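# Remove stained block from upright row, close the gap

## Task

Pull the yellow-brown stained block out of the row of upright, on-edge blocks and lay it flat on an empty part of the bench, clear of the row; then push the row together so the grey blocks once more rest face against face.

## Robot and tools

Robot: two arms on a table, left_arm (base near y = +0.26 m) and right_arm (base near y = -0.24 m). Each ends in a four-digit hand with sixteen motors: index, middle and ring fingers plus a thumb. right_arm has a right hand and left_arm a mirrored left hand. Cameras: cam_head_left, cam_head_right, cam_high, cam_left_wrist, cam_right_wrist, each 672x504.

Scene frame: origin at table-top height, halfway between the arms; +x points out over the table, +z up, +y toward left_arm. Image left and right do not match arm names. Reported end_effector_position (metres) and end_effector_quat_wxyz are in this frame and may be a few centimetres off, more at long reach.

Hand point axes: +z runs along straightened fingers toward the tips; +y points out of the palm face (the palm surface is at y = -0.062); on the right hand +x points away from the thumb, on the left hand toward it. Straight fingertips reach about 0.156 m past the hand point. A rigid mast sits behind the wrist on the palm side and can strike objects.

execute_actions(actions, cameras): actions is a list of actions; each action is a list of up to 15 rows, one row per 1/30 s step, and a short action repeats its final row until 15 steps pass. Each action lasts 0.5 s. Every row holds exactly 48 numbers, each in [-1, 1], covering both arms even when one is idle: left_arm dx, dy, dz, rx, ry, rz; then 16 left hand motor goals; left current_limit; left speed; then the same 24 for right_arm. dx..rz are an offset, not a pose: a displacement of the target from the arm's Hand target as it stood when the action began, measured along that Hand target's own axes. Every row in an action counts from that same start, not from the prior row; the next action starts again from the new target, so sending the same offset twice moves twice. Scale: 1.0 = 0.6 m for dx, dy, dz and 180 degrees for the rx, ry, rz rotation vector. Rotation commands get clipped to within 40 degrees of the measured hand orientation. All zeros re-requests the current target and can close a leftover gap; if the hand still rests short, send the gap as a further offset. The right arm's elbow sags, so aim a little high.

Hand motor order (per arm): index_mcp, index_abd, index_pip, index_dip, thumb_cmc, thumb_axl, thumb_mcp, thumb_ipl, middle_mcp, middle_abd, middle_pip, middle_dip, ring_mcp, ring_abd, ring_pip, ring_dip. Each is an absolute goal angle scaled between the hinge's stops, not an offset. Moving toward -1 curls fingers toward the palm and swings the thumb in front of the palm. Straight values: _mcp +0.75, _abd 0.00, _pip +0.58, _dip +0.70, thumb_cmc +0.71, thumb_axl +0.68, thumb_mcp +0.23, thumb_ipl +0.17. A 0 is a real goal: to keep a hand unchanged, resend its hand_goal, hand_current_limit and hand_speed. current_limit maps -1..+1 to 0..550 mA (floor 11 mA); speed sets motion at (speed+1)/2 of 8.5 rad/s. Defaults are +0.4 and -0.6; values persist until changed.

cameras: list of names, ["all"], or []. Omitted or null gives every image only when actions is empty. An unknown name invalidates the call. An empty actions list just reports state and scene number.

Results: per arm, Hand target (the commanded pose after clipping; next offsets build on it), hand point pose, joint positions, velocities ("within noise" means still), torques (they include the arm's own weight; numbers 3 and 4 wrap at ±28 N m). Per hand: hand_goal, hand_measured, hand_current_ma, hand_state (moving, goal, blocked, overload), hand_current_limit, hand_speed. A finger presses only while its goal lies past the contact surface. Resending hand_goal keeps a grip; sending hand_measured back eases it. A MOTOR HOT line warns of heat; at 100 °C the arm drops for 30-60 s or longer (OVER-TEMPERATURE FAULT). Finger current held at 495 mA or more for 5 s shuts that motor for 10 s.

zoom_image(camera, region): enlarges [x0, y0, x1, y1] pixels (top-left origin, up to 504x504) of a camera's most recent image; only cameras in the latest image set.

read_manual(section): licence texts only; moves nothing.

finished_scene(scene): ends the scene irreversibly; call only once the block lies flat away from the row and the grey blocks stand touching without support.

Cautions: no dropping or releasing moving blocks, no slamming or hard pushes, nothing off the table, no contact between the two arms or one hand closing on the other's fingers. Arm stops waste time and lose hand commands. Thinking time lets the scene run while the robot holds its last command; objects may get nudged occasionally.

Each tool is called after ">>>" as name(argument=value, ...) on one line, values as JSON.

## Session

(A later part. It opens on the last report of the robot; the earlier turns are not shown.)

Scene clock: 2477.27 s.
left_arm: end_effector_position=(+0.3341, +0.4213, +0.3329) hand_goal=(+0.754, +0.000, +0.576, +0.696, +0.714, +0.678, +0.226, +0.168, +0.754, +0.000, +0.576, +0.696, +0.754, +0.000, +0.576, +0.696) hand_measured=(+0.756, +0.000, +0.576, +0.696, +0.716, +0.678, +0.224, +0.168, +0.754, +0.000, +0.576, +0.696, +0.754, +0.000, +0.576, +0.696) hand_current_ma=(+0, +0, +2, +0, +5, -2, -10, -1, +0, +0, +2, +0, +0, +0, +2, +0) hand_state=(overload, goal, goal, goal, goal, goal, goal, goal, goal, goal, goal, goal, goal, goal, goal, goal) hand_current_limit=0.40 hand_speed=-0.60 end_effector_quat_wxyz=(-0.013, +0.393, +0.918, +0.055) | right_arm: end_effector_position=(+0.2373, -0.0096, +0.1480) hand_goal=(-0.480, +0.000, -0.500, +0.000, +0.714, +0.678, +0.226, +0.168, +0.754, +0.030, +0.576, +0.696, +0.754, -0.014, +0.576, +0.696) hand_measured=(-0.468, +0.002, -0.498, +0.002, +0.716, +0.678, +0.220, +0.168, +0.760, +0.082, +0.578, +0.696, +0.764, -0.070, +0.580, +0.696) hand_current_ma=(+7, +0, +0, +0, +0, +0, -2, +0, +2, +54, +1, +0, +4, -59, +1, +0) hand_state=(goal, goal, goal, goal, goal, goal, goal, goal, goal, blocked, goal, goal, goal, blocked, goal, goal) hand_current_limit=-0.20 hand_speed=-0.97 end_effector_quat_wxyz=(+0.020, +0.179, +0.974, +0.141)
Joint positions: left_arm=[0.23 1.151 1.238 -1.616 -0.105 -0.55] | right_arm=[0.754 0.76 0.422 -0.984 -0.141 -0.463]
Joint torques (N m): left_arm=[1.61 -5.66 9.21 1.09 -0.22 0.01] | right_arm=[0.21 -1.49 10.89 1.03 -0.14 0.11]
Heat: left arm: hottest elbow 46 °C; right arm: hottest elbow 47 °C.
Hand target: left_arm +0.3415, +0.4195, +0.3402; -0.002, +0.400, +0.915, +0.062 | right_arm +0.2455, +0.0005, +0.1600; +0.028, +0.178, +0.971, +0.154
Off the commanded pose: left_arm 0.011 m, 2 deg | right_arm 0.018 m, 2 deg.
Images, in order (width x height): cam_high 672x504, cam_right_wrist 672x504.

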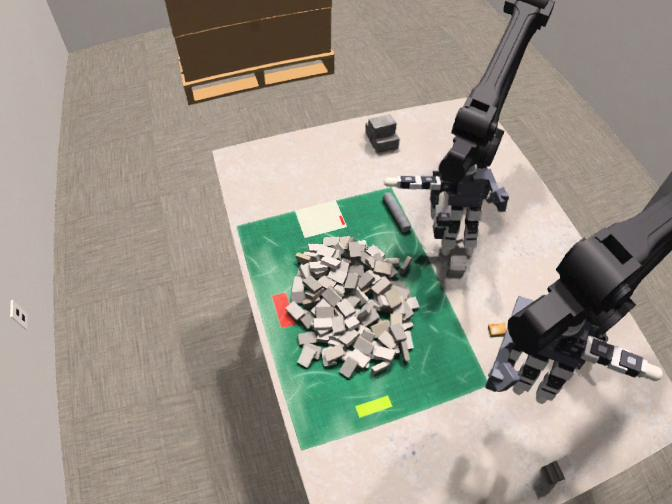

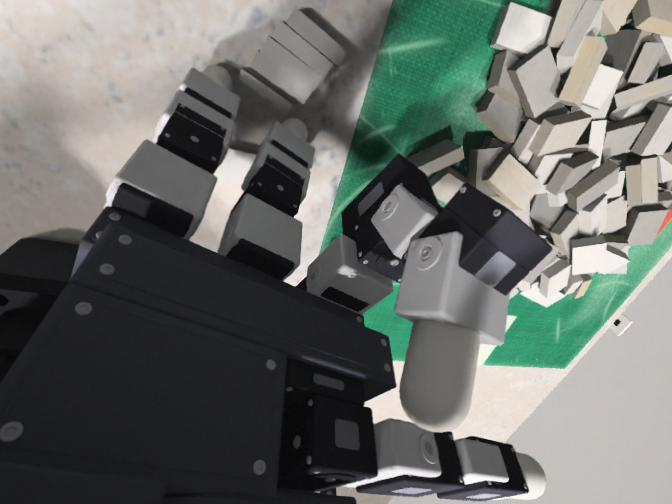

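>>> execute_actions(actions=[[[0,0,0,0,0,0,0.754,0,0.576,0.696,0.714,0.678,0.226,0.168,0.754,0,0.576,0.696,0.754,0,0.576,0.696,0.4,-0.6,0.0035,-0.0267,0,0,0,0,-0.48,0,-0.5,0,0.714,0.678,0.226,0.168,0.754,0.01,0.576,0.696,0.754,0.005,0.576,0.696,-0.2,-0.95]],[[0,0,0,0,0,0,0.754,0,0.576,0.696,0.714,0.678,0.226,0.168,0.754,0,0.576,0.696,0.754,0,0.576,0.696,0.4,-0.6,0.0035,-0.0267,0,0,0,0,-0.48,0,-0.5,0,0.714,0.678,0.226,0.168,0.754,0.01,0.576,0.696,0.754,0.005,0.576,0.696,-0.2,-0.95]]], cameras=["cam_right_wrist","cam_high"])

>>> zoom_image(camera="cam_right_wrist", region=[170, 10, 350, 145])

>>> zoom_image(camera="cam_high", region=[430, 215, 490, 275])

Scene clock: 2535.20 s.
left_arm: end_effector_position=(+0.3341, +0.4213, +0.3329) hand_goal=(+0.754, +0.000, +0.576, +0.696, +0.714, +0.678, +0.226, +0.168, +0.754, +0.000, +0.576, +0.696, +0.754, +0.000, +0.576, +0.696) hand_measured=(+0.756, +0.000, +0.576, +0.696, +0.716, +0.678, +0.224, +0.168, +0.754, +0.000, +0.576, +0.696, +0.754, +0.000, +0.576, +0.696) hand_current_ma=(+0, +0, +2, +0, +5, -2, -10, -1, +0, +0, +2, +0, +0, +0, +2, +0) hand_state=(overload, goal, goal, goal, goal, goal, goal, goal, goal, goal, goal, goal, goal, goal, goal, goal) hand_current_limit=0.40 hand_speed=-0.60 end_effector_quat_wxyz=(-0.013, +0.393, +0.918, +0.055) | right_arm: end_effector_position=(+0.2324, -0.0240, +0.1512) hand_goal=(-0.480, +0.000, -0.500, +0.000, +0.714, +0.678, +0.226, +0.168, +0.754, +0.010, +0.576, +0.696, +0.754, +0.006, +0.576, +0.696) hand_measured=(-0.468, +0.002, -0.498, +0.002, +0.716, +0.678, +0.220, +0.168, +0.756, +0.080, +0.576, +0.696, +0.754, -0.070, +0.576, +0.696) hand_current_ma=(+7, +0, +0, +0, +0, +0, -2, +0, +0, +89, +0, +0, +0, -101, +0, +0) hand_state=(goal, goal, goal, goal, goal, goal, goal, goal, goal, blocked, goal, goal, goal, blocked, goal, goal) hand_current_limit=-0.20 hand_speed=-0.95 end_effector_quat_wxyz=(+0.031, +0.179, +0.971, +0.157)
Joint positions: left_arm=[0.23 1.151 1.238 -1.616 -0.105 -0.55] | right_arm=[0.707 0.669 0.385 -1.006 -0.156 -0.504]
Joint torques (N m): left_arm=[1.61 -5.66 9.2 1.07 -0.21 0.02] | right_arm=[-0.91 -2.02 8.92 0.03 -0.26 -0.11]
Heat: left arm: hottest elbow 46 °C; right arm: hottest elbow 48 °C.
Hand target: left_arm +0.3415, +0.4195, +0.3402; -0.002, +0.400, +0.915, +0.062 | right_arm +0.2307, -0.0264, +0.1502; +0.028, +0.178, +0.971, +0.154
Off the commanded pose: left_arm 0.011 m, 2 deg | right_arm 0.003 m, 0 deg.
Images, in order (width x height): cam_high 672x504, cam_right_wrist 672x504.

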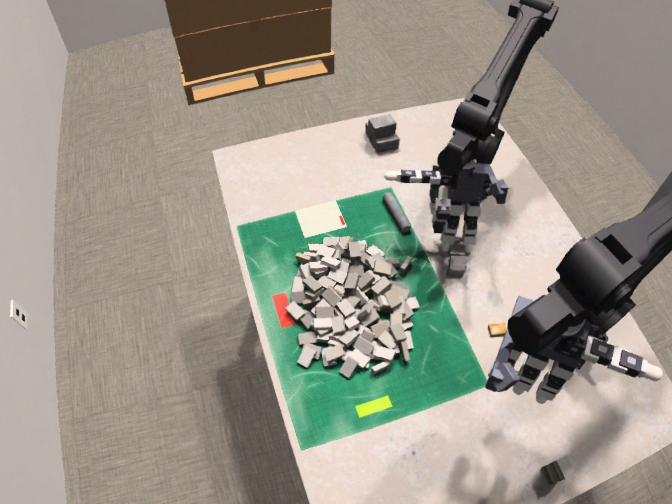

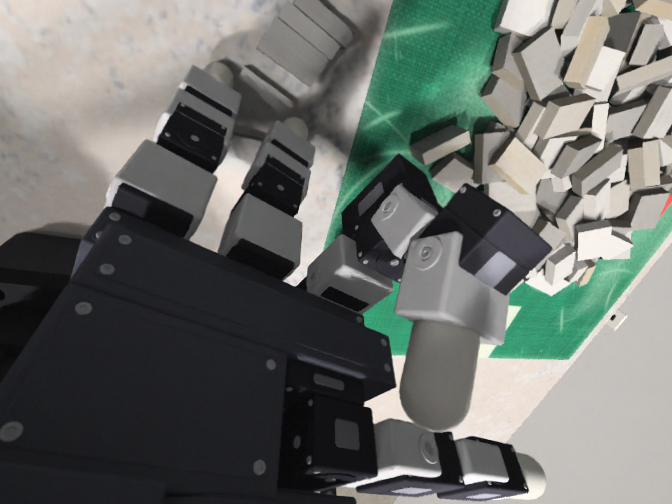

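Scaled by 2.800 from the camera's 672x504 image, which has a finer 960x720 frame.

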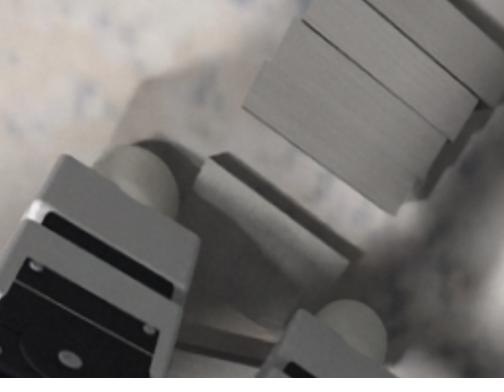

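Scaled by 8.400 from the camera's 672x504 image, which has a finer 960x720 frame.

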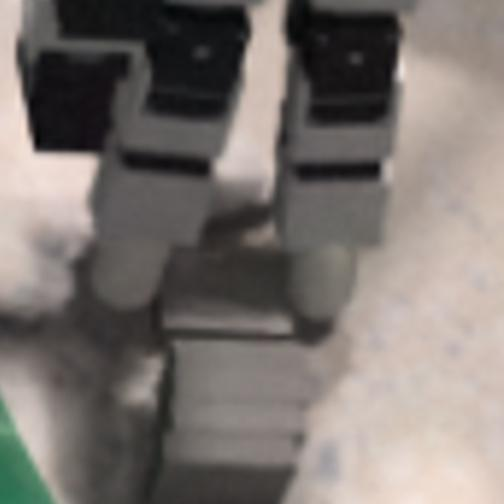

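>>> execute_actions(actions=[[[0,0,0,0,0,0,0.754,0,0.576,0.696,0.714,0.678,0.226,0.168,0.754,0,0.576,0.696,0.754,0,0.576,0.696,0.4,-0.6,0,-0.0024,0.0075,0,0,0,-0.48,0,-0.5,0,0.714,0.678,0.226,0.168,0.754,0.01,0.576,0.696,0.754,0.005,0.576,0.696,-0.2,-0.95]],[[0,0,0,0,0,0,0.754,0,0.576,0.696,0.714,0.678,0.226,0.168,0.754,0,0.576,0.696,0.754,0,0.576,0.696,0.4,-0.6,0,0,0,0,0,0,-0.48,0,-0.5,0,0.714,0.678,0.226,0.168,0.754,0.18,0.576,0.696,0.754,-0.18,0.576,0.696,0,-0.94]],[[0,0,0,0,0,0,0.754,0,0.576,0.696,0.714,0.678,0.226,0.168,0.754,0,0.576,0.696,0.754,0,0.576,0.696,0.4,-0.6,0,0.0155,-0.0475,0,0,0,-0.48,0,-0.5,0,0.714,0.678,0.226,0.168,0.754,0.18,0.576,0.696,0.754,-0.18,0.576,0.696,0,-0.94]],[[0,0,0,0,0,0,0.754,0,0.576,0.696,0.714,0.678,0.226,0.168,0.754,0,0.576,0.696,0.754,0,0.576,0.696,0.4,-0.6,-0.005,0.0315,-0.0075,0,0,0,-0.48,0,-0.5,0,0.714,0.678,0.226,0.168,0.754,0.18,0.576,0.696,0.754,-0.18,0.576,0.696,0,-0.94]]], cameras=["cam_right_wrist","cam_high"])

>>> zoom_image(camera="cam_right_wrist", region=[170, 10, 350, 145])

>>> zoom_image(camera="cam_high", region=[430, 215, 490, 275])

Scene clock: 2561.53 s.
left_arm: end_effector_position=(+0.3341, +0.4213, +0.3329) hand_goal=(+0.754, +0.000, +0.576, +0.696, +0.714, +0.678, +0.226, +0.168, +0.754, +0.000, +0.576, +0.696, +0.754, +0.000, +0.576, +0.696) hand_measured=(+0.756, +0.000, +0.576, +0.696, +0.716, +0.678, +0.224, +0.168, +0.754, +0.000, +0.576, +0.696, +0.754, +0.000, +0.576, +0.696) hand_current_ma=(+0, +0, +2, +0, +5, -2, -10, -1, +0, +0, +2, +0, +0, +0, +2, +0) hand_state=(overload, goal, goal, goal, goal, goal, goal, goal, goal, goal, goal, goal, goal, goal, goal, goal) hand_current_limit=0.40 hand_speed=-0.60 end_effector_quat_wxyz=(-0.013, +0.393, +0.918, +0.055) | right_arm: end_effector_position=(+0.2304, -0.0208, +0.1681) hand_goal=(-0.480, +0.000, -0.500, +0.000, +0.714, +0.678, +0.226, +0.168, +0.754, +0.180, +0.576, +0.696, +0.754, -0.180, +0.576, +0.696) hand_measured=(-0.468, +0.002, -0.498, +0.002, +0.716, +0.678, +0.220, +0.168, +0.754, +0.176, +0.576, +0.696, +0.754, -0.174, +0.576, +0.696) hand_current_ma=(+7, +0, +0, +0, +0, +0, -2, +0, +0, -1, +0, +0, +0, +1, +0, +0) hand_state=(goal, goal, goal, goal, goal, goal, goal, goal, goal, goal, goal, goal, goal, goal, goal, goal) hand_current_limit=0.00 hand_speed=-0.94 end_effector_quat_wxyz=(+0.018, +0.178, +0.973, +0.143)
Joint positions: left_arm=[0.23 1.151 1.238 -1.616 -0.105 -0.55] | right_arm=[0.725 0.681 0.449 -1.093 -0.153 -0.492]
Joint torques (N m): left_arm=[1.61 -5.48 9.18 1.09 -0.21 0.02] | right_arm=[0.09 -0.85 12.15 0.54 -0.06 0.1]
Heat: left arm: hottest elbow 46 °C; right arm: hottest elbow 48 °C.
Hand target: left_arm +0.3415, +0.4195, +0.3402; -0.002, +0.400, +0.915, +0.062 | right_arm +0.2394, -0.0120, +0.1856; +0.028, +0.178, +0.971, +0.154
Off the commanded pose: left_arm 0.011 m, 2 deg | right_arm 0.022 m, 2 deg.
Images, in order (width x height): cam_high 672x504, cam_right_wrist 672x504.

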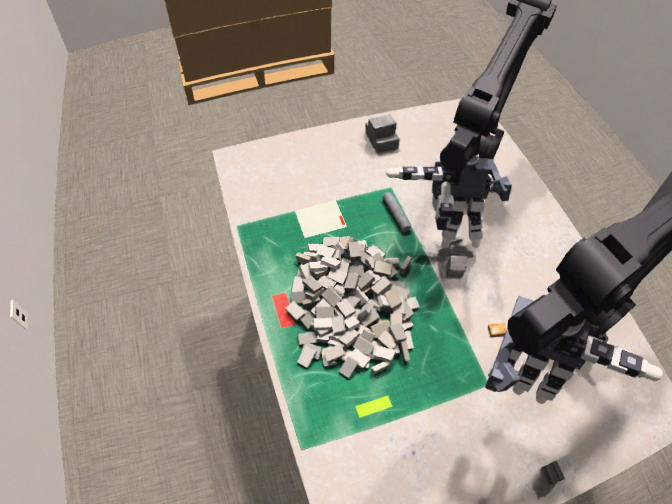

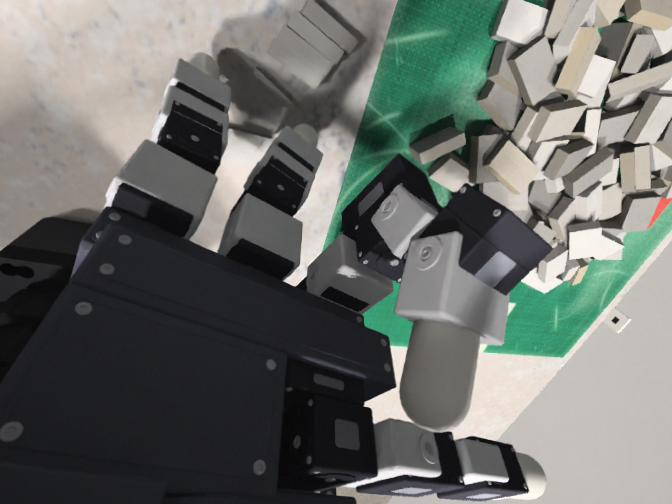

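Scaled by 2.800 from the camera's 672x504 image, which has a finer 960x720 frame.

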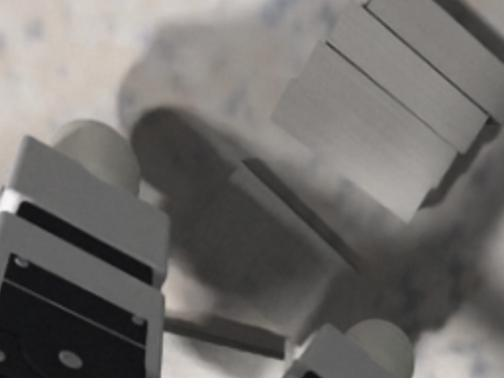

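Scaled by 8.400 from the camera's 672x504 image, which has a finer 960x720 frame.

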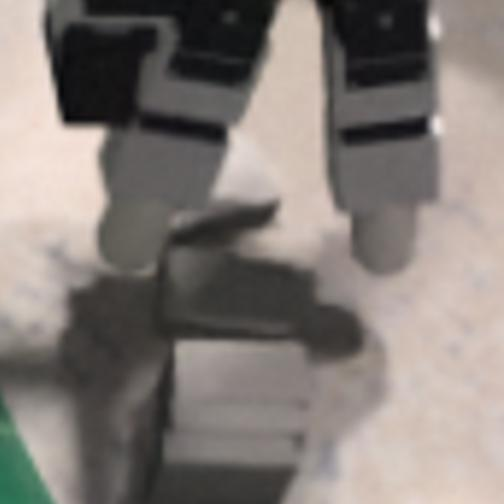

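>>> execute_actions(actions=[[[0,0,0,0,0,0,0.754,0,0.576,0.696,0.714,0.678,0.226,0.168,0.754,0,0.576,0.696,0.754,0,0.576,0.696,0.4,-0.6,-0.0006,-0.0131,0.0323,0,0,0,-0.48,0,-0.5,0,0.714,0.678,0.226,0.168,0.754,0.18,0.576,0.696,0.754,-0.18,0.576,0.696,0,-0.94]],[[0,0,0,0,0,0,0.754,0,0.576,0.696,0.714,0.678,0.226,0.168,0.754,0,0.576,0.696,0.754,0,0.576,0.696,0.4,-0.6,-0.0006,-0.0131,0.0323,0,0,0,-0.48,0,-0.5,0,0.714,0.678,0.226,0.168,0.754,0.18,0.576,0.696,0.754,-0.18,0.576,0.696,0,-0.94]]], cameras=["cam_right_wrist","cam_high"])

>>> zoom_image(camera="cam_right_wrist", region=[170, 10, 350, 145])

>>> zoom_image(camera="cam_high", region=[430, 215, 490, 275])

Scene clock: 2580.00 s.
left_arm: end_effector_position=(+0.3341, +0.4213, +0.3329) hand_goal=(+0.754, +0.000, +0.576, +0.696, +0.714, +0.678, +0.226, +0.168, +0.754, +0.000, +0.576, +0.696, +0.754, +0.000, +0.576, +0.696) hand_measured=(+0.756, +0.000, +0.576, +0.696, +0.716, +0.678, +0.224, +0.168, +0.754, +0.000, +0.576, +0.696, +0.754, +0.000, +0.576, +0.696) hand_current_ma=(+0, +0, +2, +0, +5, -2, -10, -1, +0, +0, +2, +0, +0, +0, +2, +0) hand_state=(overload, goal, goal, goal, goal, goal, goal, goal, goal, goal, goal, goal, goal, goal, goal, goal) hand_current_limit=0.40 hand_speed=-0.60 end_effector_quat_wxyz=(-0.013, +0.393, +0.918, +0.055) | right_arm: end_effector_position=(+0.2372, -0.0151, +0.1483) hand_goal=(-0.480, +0.000, -0.500, +0.000, +0.714, +0.678, +0.226, +0.168, +0.754, +0.180, +0.576, +0.696, +0.754, -0.180, +0.576, +0.696) hand_measured=(-0.468, +0.002, -0.498, +0.002, +0.716, +0.678, +0.220, +0.168, +0.758, +0.182, +0.578, +0.698, +0.756, -0.176, +0.576, +0.696) hand_current_ma=(+7, +0, +0, +0, +0, +0, -2, +0, +1, +0, +0, +0, +1, +1, +0, +0) hand_state=(goal, goal, goal, goal, goal, goal, goal, goal, goal, goal, goal, goal, goal, goal, goal, goal) hand_current_limit=0.00 hand_speed=-0.94 end_effector_quat_wxyz=(+0.029, +0.177, +0.971, +0.156)
Joint positions: left_arm=[0.23 1.151 1.238 -1.616 -0.105 -0.55] | right_arm=[0.725 0.72 0.394 -0.965 -0.154 -0.491]
Joint torques (N m): left_arm=[1.55 -5.6 9.18 1.1 -0.21 0.02] | right_arm=[-0.91 -0.73 8.57 1.03 -0.13 -0.04]
Heat: left arm: hottest elbow 46 °C; right arm: hottest elbow 48 °C.
Hand target: left_arm +0.3415, +0.4195, +0.3402; -0.002, +0.400, +0.915, +0.062 | right_arm +0.2391, -0.0150, +0.1439; +0.028, +0.178, +0.971, +0.154
Off the commanded pose: left_arm 0.011 m, 2 deg | right_arm 0.005 m, 0 deg.
Images, in order (width x height): cam_high 672x504, cam_right_wrist 672x504.

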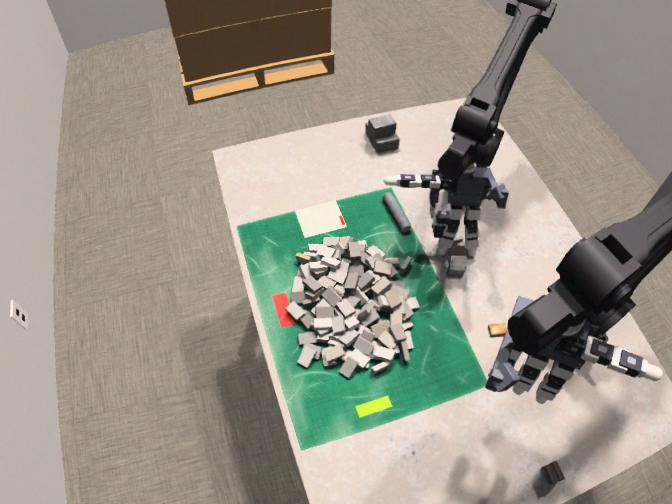

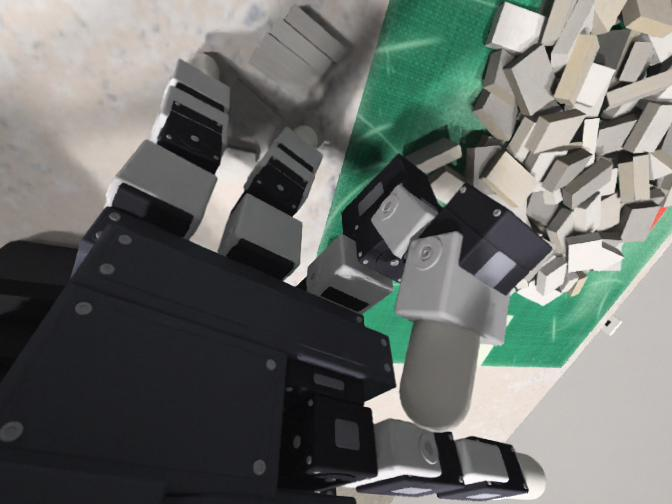

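Scaled by 2.800 from the camera's 672x504 image, which has a finer 960x720 frame.

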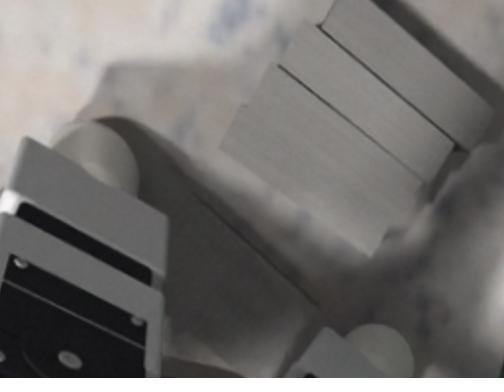

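Scaled by 8.400 from the camera's 672x504 image, which has a finer 960x720 frame.

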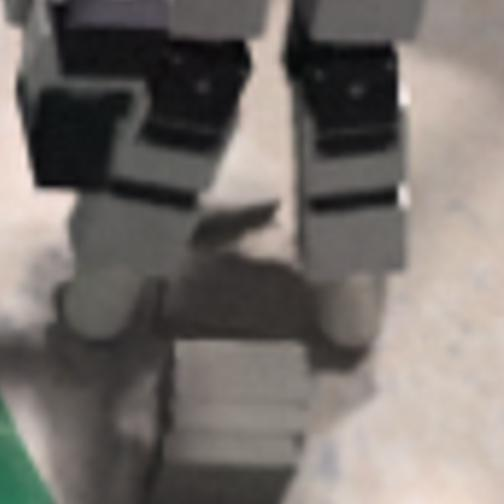

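>>> execute_actions(actions=[[[0,0,0,0,0,0,0.754,0,0.576,0.696,0.714,0.678,0.226,0.168,0.754,0,0.576,0.696,0.754,0,0.576,0.696,0.4,-0.6,0,0,0,0,0,0,-0.48,0,-0.5,0,0.714,0.678,0.226,0.168,0.754,0.09,0.576,0.696,0.754,-0.09,0.576,0.696,-0.2,-0.94]],[[0,0,0,0,0,0,0.754,0,0.576,0.696,0.714,0.678,0.226,0.168,0.754,0,0.576,0.696,0.754,0,0.576,0.696,0.4,-0.6,0,0,0,0,0,0,-0.48,0,-0.5,0,0.714,0.678,0.226,0.168,0.754,0.01,0.576,0.696,0.754,0,0.576,0.696,-0.2,-0.96]],[[0,0,0,0,0,0,0.754,0,0.576,0.696,0.714,0.678,0.226,0.168,0.754,0,0.576,0.696,0.754,0,0.576,0.696,0.4,-0.6,0,0,0,0,0,0,-0.48,0,-0.5,0,0.714,0.678,0.226,0.168,0.754,0,0.576,0.696,0.754,0.01,0.576,0.696,-0.2,-0.96]]], cameras=["cam_right_wrist"])

>>> zoom_image(camera="cam_right_wrist", region=[170, 10, 350, 145])

Scene clock: 2595.87 s.
left_arm: end_effector_position=(+0.3341, +0.4213, +0.3329) hand_goal=(+0.754, +0.000, +0.576, +0.696, +0.714, +0.678, +0.226, +0.168, +0.754, +0.000, +0.576, +0.696, +0.754, +0.000, +0.576, +0.696) hand_measured=(+0.756, +0.000, +0.576, +0.696, +0.716, +0.678, +0.224, +0.168, +0.754, +0.000, +0.576, +0.696, +0.754, +0.000, +0.576, +0.696) hand_current_ma=(+0, +0, +2, +0, +5, -2, -10, -1, +0, +0, +2, +0, +0, +0, +2, +0) hand_state=(overload, goal, goal, goal, goal, goal, goal, goal, goal, goal, goal, goal, goal, goal, goal, goal) hand_current_limit=0.40 hand_speed=-0.60 end_effector_quat_wxyz=(-0.013, +0.393, +0.918, +0.055) | right_arm: end_effector_position=(+0.2392, -0.0150, +0.1490) hand_goal=(-0.480, +0.000, -0.500, +0.000, +0.714, +0.678, +0.226, +0.168, +0.754, +0.000, +0.576, +0.696, +0.754, +0.010, +0.576, +0.696) hand_measured=(-0.468, +0.002, -0.498, +0.002, +0.716, +0.678, +0.220, +0.168, +0.760, +0.106, +0.580, +0.698, +0.756, -0.056, +0.576, +0.696) hand_current_ma=(+7, +0, +0, +0, +0, +0, -2, +0, +2, +182, +1, +0, +0, -80, +0, +0) hand_state=(goal, goal, goal, goal, goal, goal, goal, goal, goal, blocked, goal, goal, goal, blocked, goal, goal) hand_current_limit=-0.20 hand_speed=-0.96 end_effector_quat_wxyz=(+0.034, +0.177, +0.971, +0.157)
Joint positions: left_arm=[0.23 1.151 1.238 -1.616 -0.105 -0.55] | right_arm=[0.725 0.72 0.394 -0.959 -0.147 -0.491]
Joint torques (N m): left_arm=[1.49 -5.6 9.22 1.11 -0.21 0.02] | right_arm=[-0.79 -0.73 8.58 0.79 -0.36 -0.02]
Heat: left arm: hottest elbow 46 °C; right arm: hottest elbow 47 °C.
Hand target: left_arm +0.3415, +0.4195, +0.3402; -0.002, +0.400, +0.915, +0.062 | right_arm +0.2391, -0.0150, +0.1438; +0.028, +0.178, +0.971, +0.154
Off the commanded pose: left_arm 0.011 m, 2 deg | right_arm 0.005 m, 1 deg.
Images, in order (width x height): cam_right_wrist 672x504.

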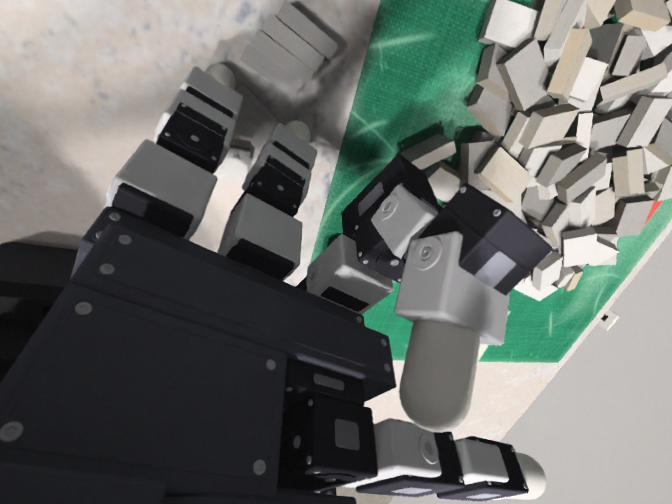

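Scaled by 2.800 from the camera's 672x504 image, which has a finer 960x720 frame.

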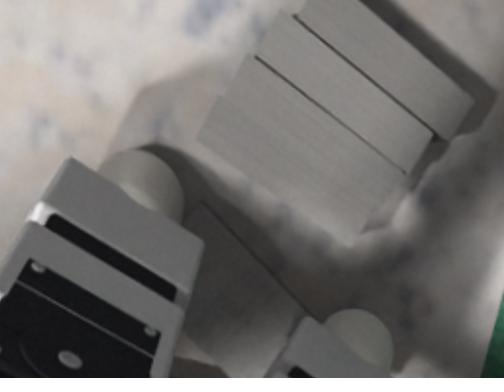

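>>> execute_actions(actions=[[[0,0,0,0,0,0,0.754,0,0.576,0.696,0.714,0.678,0.226,0.168,0.754,0,0.576,0.696,0.754,0,0.576,0.696,0.4,-0.6,0,0.013,-0.04,0,0,0,-0.48,0,-0.5,0,0.714,0.678,0.226,0.168,0.754,0.02,0.576,0.696,0.754,-0.01,0.576,0.696,-0.2,-0.96]],[[0,0,0,0,0,0,0.754,0,0.576,0.696,0.714,0.678,0.226,0.168,0.754,0,0.576,0.696,0.754,0,0.576,0.696,0.4,-0.6,0,0.0103,-0.0317,0,0,0,-0.48,0,-0.5,0,0.714,0.678,0.226,0.168,0.754,0.02,0.576,0.696,0.754,-0.01,0.576,0.696,-0.2,-0.96]],[[0,0,0,0,0,0,0.754,0,0.576,0.696,0.714,0.678,0.226,0.168,0.754,0,0.576,0.696,0.754,0,0.576,0.696,0.4,-0.6,0,0.0077,-0.0238,0,0,0,-0.48,0,-0.5,0,0.714,0.678,0.226,0.168,0.754,0.02,0.576,0.696,0.754,-0.01,0.576,0.696,-0.2,-0.96]]], cameras=["cam_right_wrist","cam_high","cam_head_left"])

>>> zoom_image(camera="cam_right_wrist", region=[170, 10, 350, 145])

>>> zoom_image(camera="cam_high", region=[430, 215, 490, 275])

Scene clock: 2608.67 s.
left_arm: end_effector_position=(+0.3341, +0.4213, +0.3329) hand_goal=(+0.754, +0.000, +0.576, +0.696, +0.714, +0.678, +0.226, +0.168, +0.754, +0.000, +0.576, +0.696, +0.754, +0.000, +0.576, +0.696) hand_measured=(+0.756, +0.000, +0.576, +0.696, +0.716, +0.678, +0.224, +0.168, +0.754, +0.000, +0.576, +0.696, +0.754, +0.000, +0.576, +0.696) hand_current_ma=(+0, +0, +2, +0, +5, -2, -10, -1, +0, +0, +2, +0, +0, +0, +2, +0) hand_state=(overload, goal, goal, goal, goal, goal, goal, goal, goal, goal, goal, goal, goal, goal, goal, goal) hand_current_limit=0.40 hand_speed=-0.60 end_effector_quat_wxyz=(-0.013, +0.393, +0.918, +0.055) | right_arm: end_effector_position=(+0.2297, -0.0224, +0.1767) hand_goal=(-0.480, +0.000, -0.500, +0.000, +0.714, +0.678, +0.226, +0.168, +0.754, +0.020, +0.576, +0.696, +0.754, -0.010, +0.576, +0.696) hand_measured=(-0.468, +0.002, -0.498, +0.002, +0.716, +0.678, +0.220, +0.168, +0.754, +0.098, +0.574, +0.694, +0.764, -0.054, +0.580, +0.696) hand_current_ma=(+7, +0, +0, +0, +0, +0, -2, +0, +0, +108, +0, +0, +4, -42, +1, +0) hand_state=(goal, goal, goal, goal, goal, goal, goal, goal, goal, blocked, goal, goal, goal, blocked, goal, goal) hand_current_limit=-0.20 hand_speed=-0.96 end_effector_quat_wxyz=(+0.014, +0.180, +0.974, +0.135)
Joint positions: left_arm=[0.23 1.151 1.238 -1.616 -0.105 -0.55] | right_arm=[0.725 0.68 0.48 -1.142 -0.15 -0.491]
Joint torques (N m): left_arm=[1.61 -5.6 9.21 1.1 -0.21 0.03] | right_arm=[-0.62 -2.78 13.04 -0.02 -0.26 -0.02]
Heat: left arm: hottest elbow 46 °C; right arm: hottest elbow 48 °C.
Hand target: left_arm +0.3415, +0.4195, +0.3402; -0.002, +0.400, +0.915, +0.062 | right_arm +0.2391, -0.0151, +0.2040; +0.028, +0.178, +0.971, +0.154
Off the commanded pose: left_arm 0.011 m, 2 deg | right_arm 0.030 m, 3 deg.
Images, in order (width x height): cam_head_left 672x504, cam_high 672x504, cam_right_wrist 672x504.

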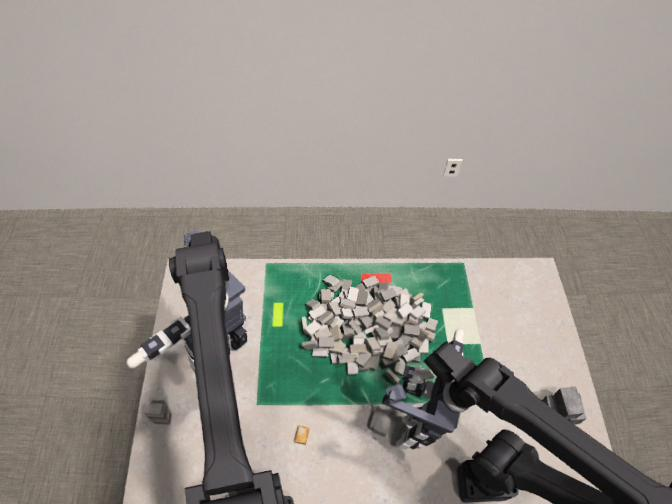

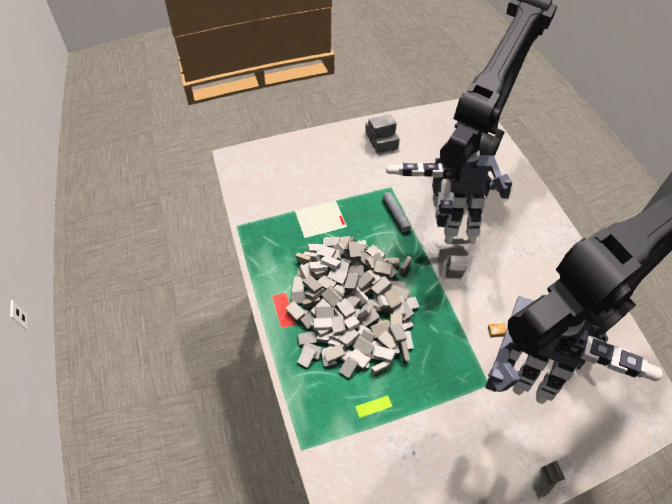

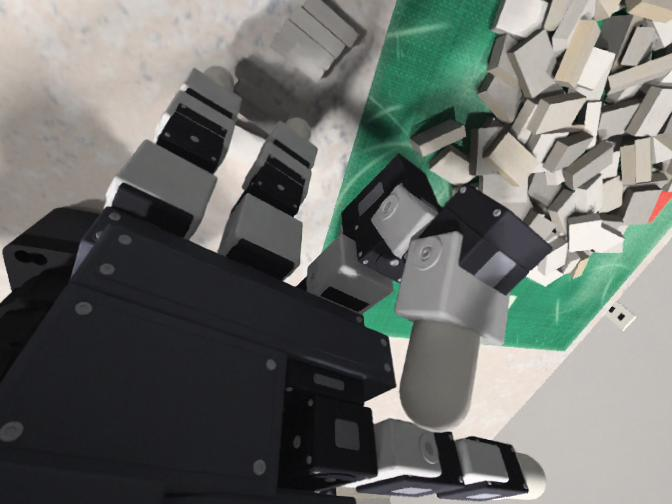

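Scaled by 2.800 from the camera's 672x504 image, which has a finer 960x720 frame.

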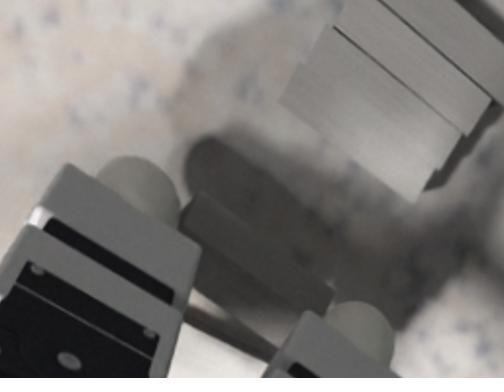

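Scaled by 8.400 from the camera's 672x504 image, which has a finer 960x720 frame.

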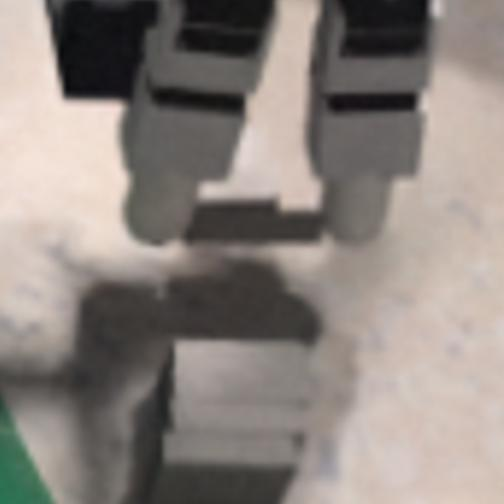

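>>> execute_actions(actions=[[[0,0,0,0,0,0,0.754,0,0.576,0.696,0.714,0.678,0.226,0.168,0.754,0,0.576,0.696,0.754,0,0.576,0.696,0.4,-0.6,0,-0.0086,0.0401,0,0,0,-0.48,0,-0.5,0,0.714,0.678,0.226,0.168,0.754,0.01,0.576,0.696,0.754,0,0.576,0.696,-0.2,-0.96]],[[0,0,0,0,0,0,0.754,0,0.576,0.696,0.714,0.678,0.226,0.168,0.754,0,0.576,0.696,0.754,0,0.576,0.696,0.4,-0.6,0,-0.0086,0.0401,0,0,0,-0.48,0,-0.5,0,0.714,0.678,0.226,0.168,0.754,0.01,0.576,0.696,0.754,0,0.576,0.696,-0.2,-0.96]]], cameras=["cam_right_wrist","cam_high"])

>>> zoom_image(camera="cam_right_wrist", region=[170, 10, 350, 145])

>>> zoom_image(camera="cam_high", region=[430, 215, 490, 275])

Scene clock: 2666.27 s.
left_arm: end_effector_position=(+0.3341, +0.4213, +0.3329) hand_goal=(+0.754, +0.000, +0.576, +0.696, +0.714, +0.678, +0.226, +0.168, +0.754, +0.000, +0.576, +0.696, +0.754, +0.000, +0.576, +0.696) hand_measured=(+0.756, +0.000, +0.576, +0.696, +0.716, +0.678, +0.224, +0.168, +0.754, +0.000, +0.576, +0.696, +0.754, +0.000, +0.576, +0.696) hand_current_ma=(+0, +0, +2, +0, +5, -2, -10, -1, +0, +0, +2, +0, +0, +0, +2, +0) hand_state=(overload, goal, goal, goal, goal, goal, goal, goal, goal, goal, goal, goal, goal, goal, goal, goal) hand_current_limit=0.40 hand_speed=-0.60 end_effector_quat_wxyz=(-0.013, +0.393, +0.918, +0.055) | right_arm: end_effector_position=(+0.2406, -0.0123, +0.1592) hand_goal=(-0.480, +0.000, -0.500, +0.000, +0.714, +0.678, +0.226, +0.168, +0.754, +0.010, +0.576, +0.696, +0.754, +0.000, +0.576, +0.696) hand_measured=(-0.468, +0.002, -0.498, +0.002, +0.716, +0.678, +0.220, +0.168, +0.752, +0.094, +0.574, +0.694, +0.764, -0.064, +0.580, +0.696) hand_current_ma=(+7, +0, +0, +0, +0, +0, -2, +0, +0, +120, +0, +0, +4, -75, +1, +0) hand_state=(goal, goal, goal, goal, goal, goal, goal, goal, goal, blocked, goal, goal, goal, blocked, goal, goal) hand_current_limit=-0.20 hand_speed=-0.96 end_effector_quat_wxyz=(+0.029, +0.177, +0.971, +0.155)
Joint positions: left_arm=[0.23 1.151 1.238 -1.616 -0.105 -0.55] | right_arm=[0.727 0.724 0.426 -0.994 -0.152 -0.489]
Joint torques (N m): left_arm=[1.67 -5.66 9.2 1.09 -0.21 0.03] | right_arm=[0.21 -1.14 8.61 1.05 -0.07 0.09]
Heat: left arm: hottest elbow 46 °C; right arm: hottest elbow 54 °C.
Hand target: left_arm +0.3415, +0.4195, +0.3402; -0.002, +0.400, +0.915, +0.062 | right_arm +0.2408, -0.0103, +0.1551; +0.028, +0.178, +0.971, +0.154
Off the commanded pose: left_arm 0.011 m, 2 deg | right_arm 0.005 m, 0 deg.
Images, in order (width x height): cam_high 672x504, cam_right_wrist 672x504.

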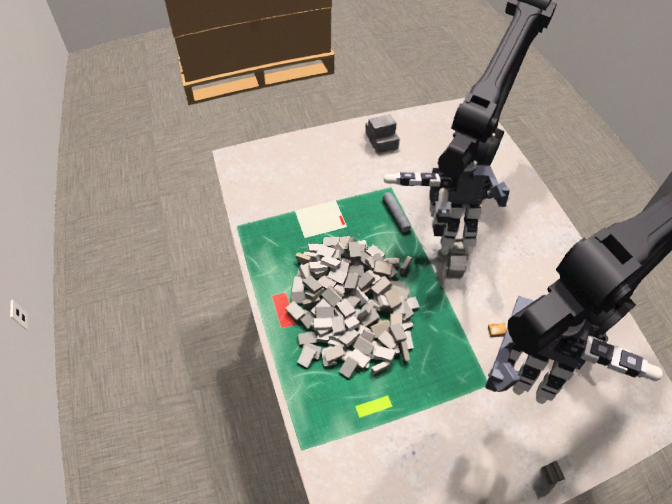

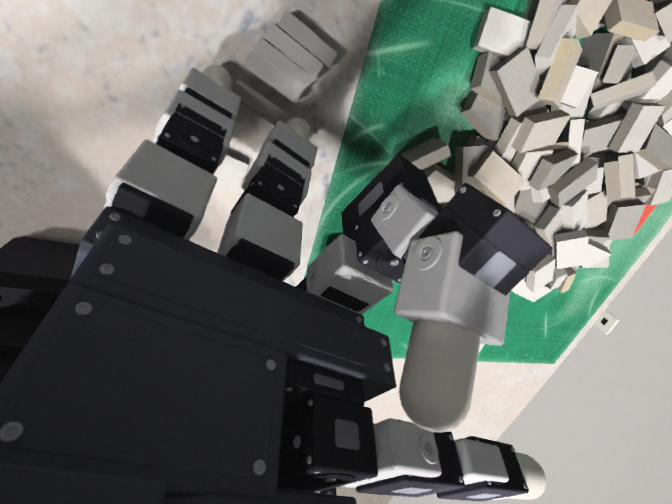

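Scaled by 2.800 from the camera's 672x504 image, which has a finer 960x720 frame.

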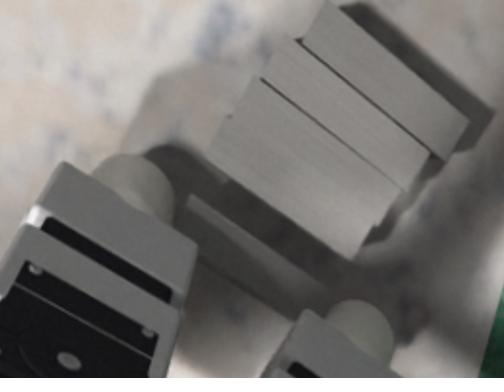

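Scaled by 8.400 from the camera's 672x504 image, which has a finer 960x720 frame.

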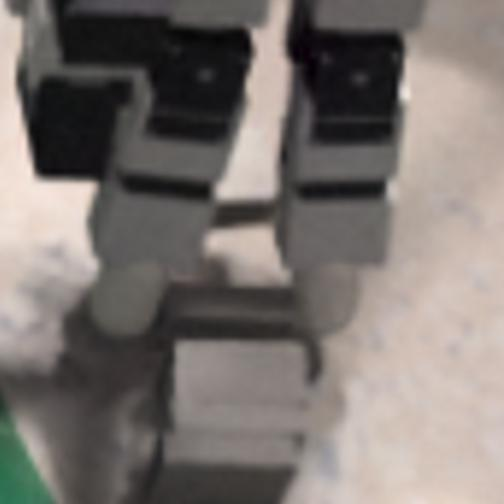

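>>> execute_actions(actions=[[[0,0,0,0,0,0,0.754,0,0.576,0.696,0.714,0.678,0.226,0.168,0.754,0,0.576,0.696,0.754,0,0.576,0.696,0.4,-0.6,0.0023,0.0117,0.0127,0,0,0,-0.48,0,-0.5,0,0.714,0.678,0.226,0.168,0.754,0.01,0.576,0.696,0.754,0,0.576,0.696,-0.2,-0.96]]], cameras=["cam_right_wrist","cam_high"])

>>> zoom_image(camera="cam_right_wrist", region=[190, 30, 330, 135])

>>> zoom_image(camera="cam_high", region=[435, 235, 475, 275])

Scene clock: 2677.37 s.
left_arm: end_effector_position=(+0.3341, +0.4213, +0.3329) hand_goal=(+0.754, +0.000, +0.576, +0.696, +0.714, +0.678, +0.226, +0.168, +0.754, +0.000, +0.576, +0.696, +0.754, +0.000, +0.576, +0.696) hand_measured=(+0.756, +0.000, +0.576, +0.696, +0.716, +0.678, +0.224, +0.168, +0.754, +0.000, +0.576, +0.696, +0.754, +0.000, +0.576, +0.696) hand_current_ma=(+0, +0, +2, +0, +5, -2, -10, -1, +0, +0, +2, +0, +0, +0, +2, +0) hand_state=(overload, goal, goal, goal, goal, goal, goal, goal, goal, goal, goal, goal, goal, goal, goal, goal) hand_current_limit=0.40 hand_speed=-0.60 end_effector_quat_wxyz=(-0.013, +0.393, +0.918, +0.055) | right_arm: end_effector_position=(+0.2432, -0.0020, +0.1566) hand_goal=(-0.480, +0.000, -0.500, +0.000, +0.714, +0.678, +0.226, +0.168, +0.754, +0.010, +0.576, +0.696, +0.754, +0.000, +0.576, +0.696) hand_measured=(-0.468, +0.002, -0.498, +0.002, +0.716, +0.678, +0.220, +0.168, +0.746, +0.088, +0.572, +0.694, +0.758, -0.068, +0.578, +0.696) hand_current_ma=(+7, +0, +0, +0, +0, +0, -2, +0, -3, +107, -1, +0, +1, -87, +0, +0) hand_state=(goal, goal, goal, goal, goal, goal, goal, goal, goal, blocked, goal, goal, goal, blocked, goal, goal) hand_current_limit=-0.20 hand_speed=-0.96 end_effector_quat_wxyz=(+0.032, +0.176, +0.971, +0.160)
Joint positions: left_arm=[0.23 1.151 1.238 -1.616 -0.105 -0.55] | right_arm=[0.759 0.757 0.426 -0.946 -0.144 -0.459]
Joint torques (N m): left_arm=[1.61 -5.6 9.17 1.09 -0.21 0.02] | right_arm=[0.03 -1.2 8.53 0.88 0 0.09]
Heat: left arm: hottest elbow 46 °C; right arm: hottest elbow 51 °C.
Hand target: left_arm +0.3415, +0.4195, +0.3402; -0.002, +0.400, +0.915, +0.062 | right_arm +0.2427, -0.0014, +0.1499; +0.028, +0.178, +0.971, +0.154
Off the commanded pose: left_arm 0.011 m, 2 deg | right_arm 0.007 m, 1 deg.
Images, in order (width x height): cam_high 672x504, cam_right_wrist 672x504.

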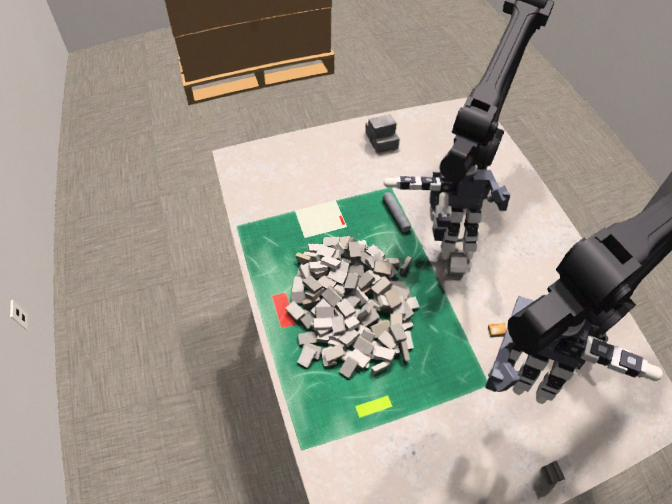

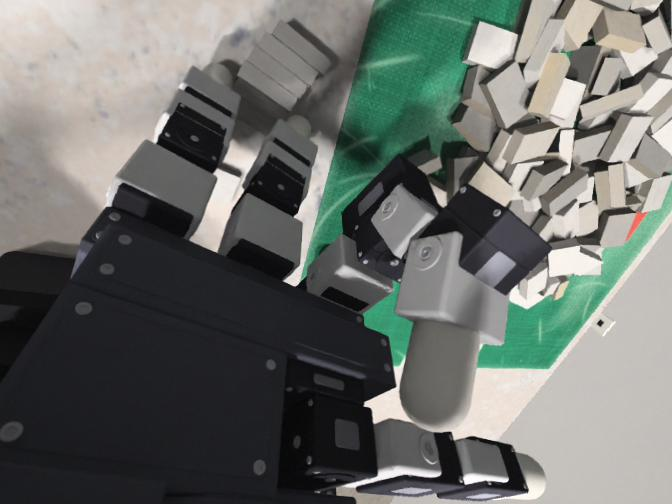

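Scaled by 3.600 from the camera's 672x504 image, which has a finer 960x720 frame.

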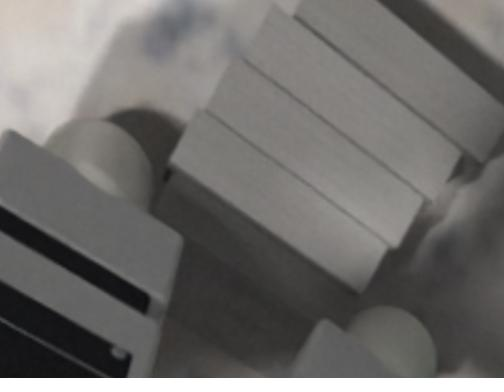

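Scaled by 12.600 from the camera's 672x504 image, which has a finer 960x720 frame.

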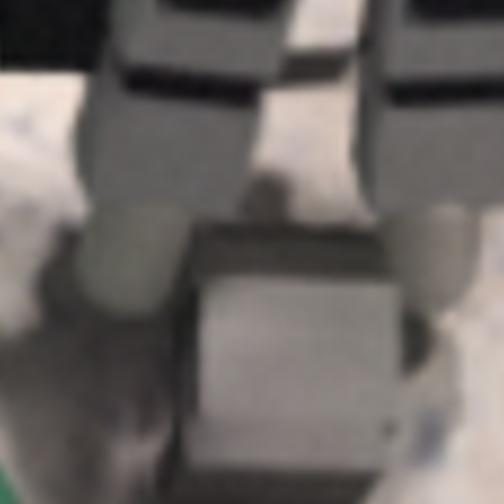

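>>> execute_actions(actions=[[[0,0,0,0,0,0,0.754,0,0.576,0.696,0.714,0.678,0.226,0.168,0.754,0,0.576,0.696,0.754,0,0.576,0.696,0.4,-0.6,0,-0.001,0.0075,0,0,0,-0.48,0,-0.5,0,0.714,0.678,0.226,0.168,0.754,0.01,0.576,0.696,0.754,0,0.576,0.696,-0.2,-0.96]],[[0,0,0,0,0,0,0.754,0,0.576,0.696,0.714,0.678,0.226,0.168,0.754,0,0.576,0.696,0.754,0,0.576,0.696,0.4,-0.6,0,0,0,0,0,0,-0.48,0,-0.5,0,0.714,0.678,0.226,0.168,0.754,0.06,0.576,0.696,0.754,-0.045,0.576,0.696,-0.2,-0.97]]], cameras=["cam_right_wrist","cam_high","cam_head_left"])

>>> zoom_image(camera="cam_right_wrist", region=[190, 30, 330, 135])

>>> zoom_image(camera="cam_high", region=[435, 235, 475, 275])

>>> zoom_image(camera="cam_head_left", region=[355, 400, 435, 460])

Scene clock: 2697.67 s.
left_arm: end_effector_position=(+0.3341, +0.4213, +0.3329) hand_goal=(+0.754, +0.000, +0.576, +0.696, +0.714, +0.678, +0.226, +0.168, +0.754, +0.000, +0.576, +0.696, +0.754, +0.000, +0.576, +0.696) hand_measured=(+0.756, +0.000, +0.576, +0.696, +0.716, +0.678, +0.224, +0.168, +0.754, +0.000, +0.576, +0.696, +0.754, +0.000, +0.576, +0.696) hand_current_ma=(+0, +0, +2, +0, +5, -2, -10, -1, +0, +0, +2, +0, +0, +0, +2, +0) hand_state=(overload, goal, goal, goal, goal, goal, goal, goal, goal, goal, goal, goal, goal, goal, goal, goal) hand_current_limit=0.40 hand_speed=-0.60 end_effector_quat_wxyz=(-0.013, +0.393, +0.918, +0.055) | right_arm: end_effector_position=(+0.2449, -0.0007, +0.1559) hand_goal=(-0.480, +0.000, -0.500, +0.000, +0.714, +0.678, +0.226, +0.168, +0.754, +0.060, +0.576, +0.696, +0.754, -0.044, +0.576, +0.696) hand_measured=(-0.468, +0.002, -0.498, +0.002, +0.716, +0.678, +0.220, +0.168, +0.752, +0.088, +0.574, +0.694, +0.764, -0.080, +0.580, +0.696) hand_current_ma=(+7, +0, +0, +0, +0, +0, -2, +0, +0, +19, +0, +0, +4, -28, +1, +0) hand_state=(goal, goal, goal, goal, goal, goal, goal, goal, goal, blocked, goal, goal, goal, blocked, goal, goal) hand_current_limit=-0.20 hand_speed=-0.97 end_effector_quat_wxyz=(+0.032, +0.177, +0.971, +0.161)
Joint positions: left_arm=[0.23 1.151 1.238 -1.616 -0.105 -0.55] | right_arm=[0.759 0.766 0.426 -0.935 -0.144 -0.458]
Joint torques (N m): left_arm=[1.67 -5.66 9.17 1.09 -0.21 0.02] | right_arm=[0.09 -1.08 7.82 1.11 0.03 0.1]
Heat: left arm: hottest elbow 46 °C; right arm: hottest elbow 49 °C.
Hand target: left_arm +0.3415, +0.4195, +0.3402; -0.002, +0.400, +0.915, +0.062 | right_arm +0.2431, -0.0007, +0.1455; +0.028, +0.178, +0.971, +0.154
Off the commanded pose: left_arm 0.011 m, 2 deg | right_arm 0.011 m, 1 deg.
Images, in order (width x height): cam_head_left 672x504, cam_high 672x504, cam_right_wrist 672x504.

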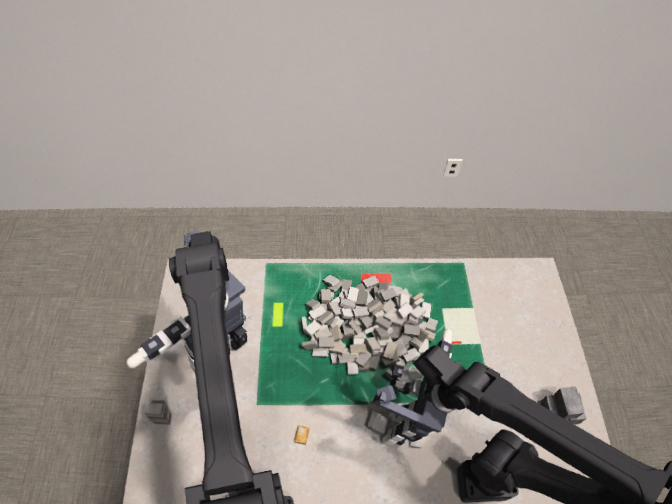

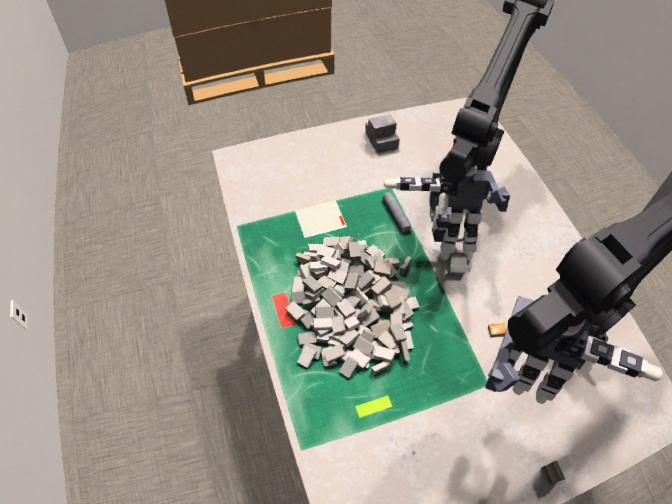

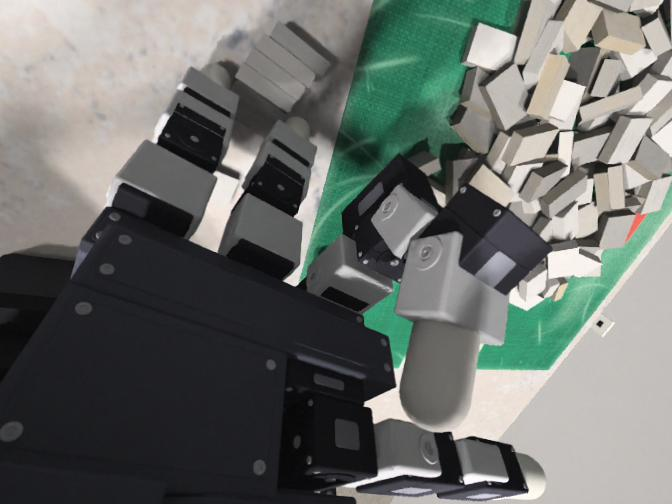

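Scaled by 3.600 from the camera's 672x504 image, which has a finer 960x720 frame.

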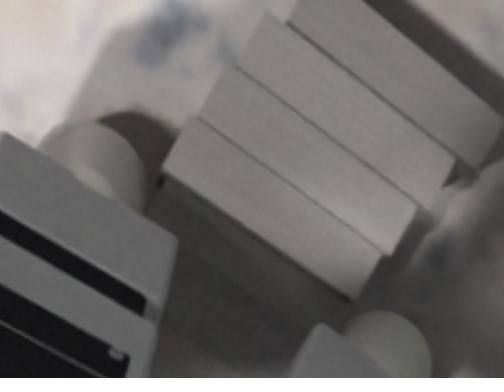

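Scaled by 12.600 from the camera's 672x504 image, which has a finer 960x720 frame.

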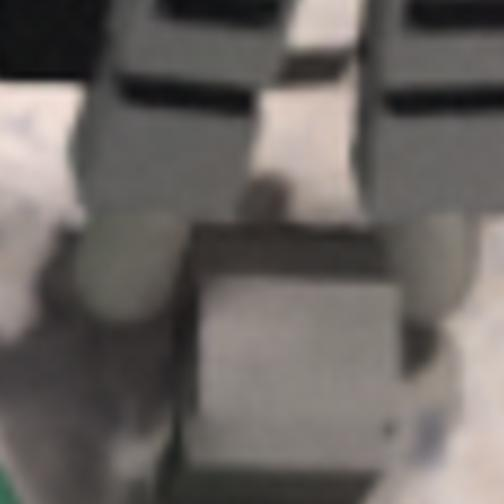

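Scaled by 6.300 from the camera's 672x504 image, which has a finer 960x720 frame.

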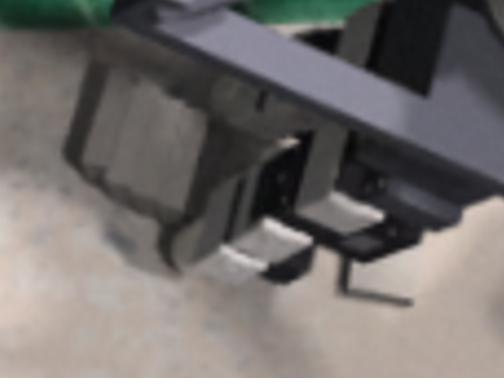

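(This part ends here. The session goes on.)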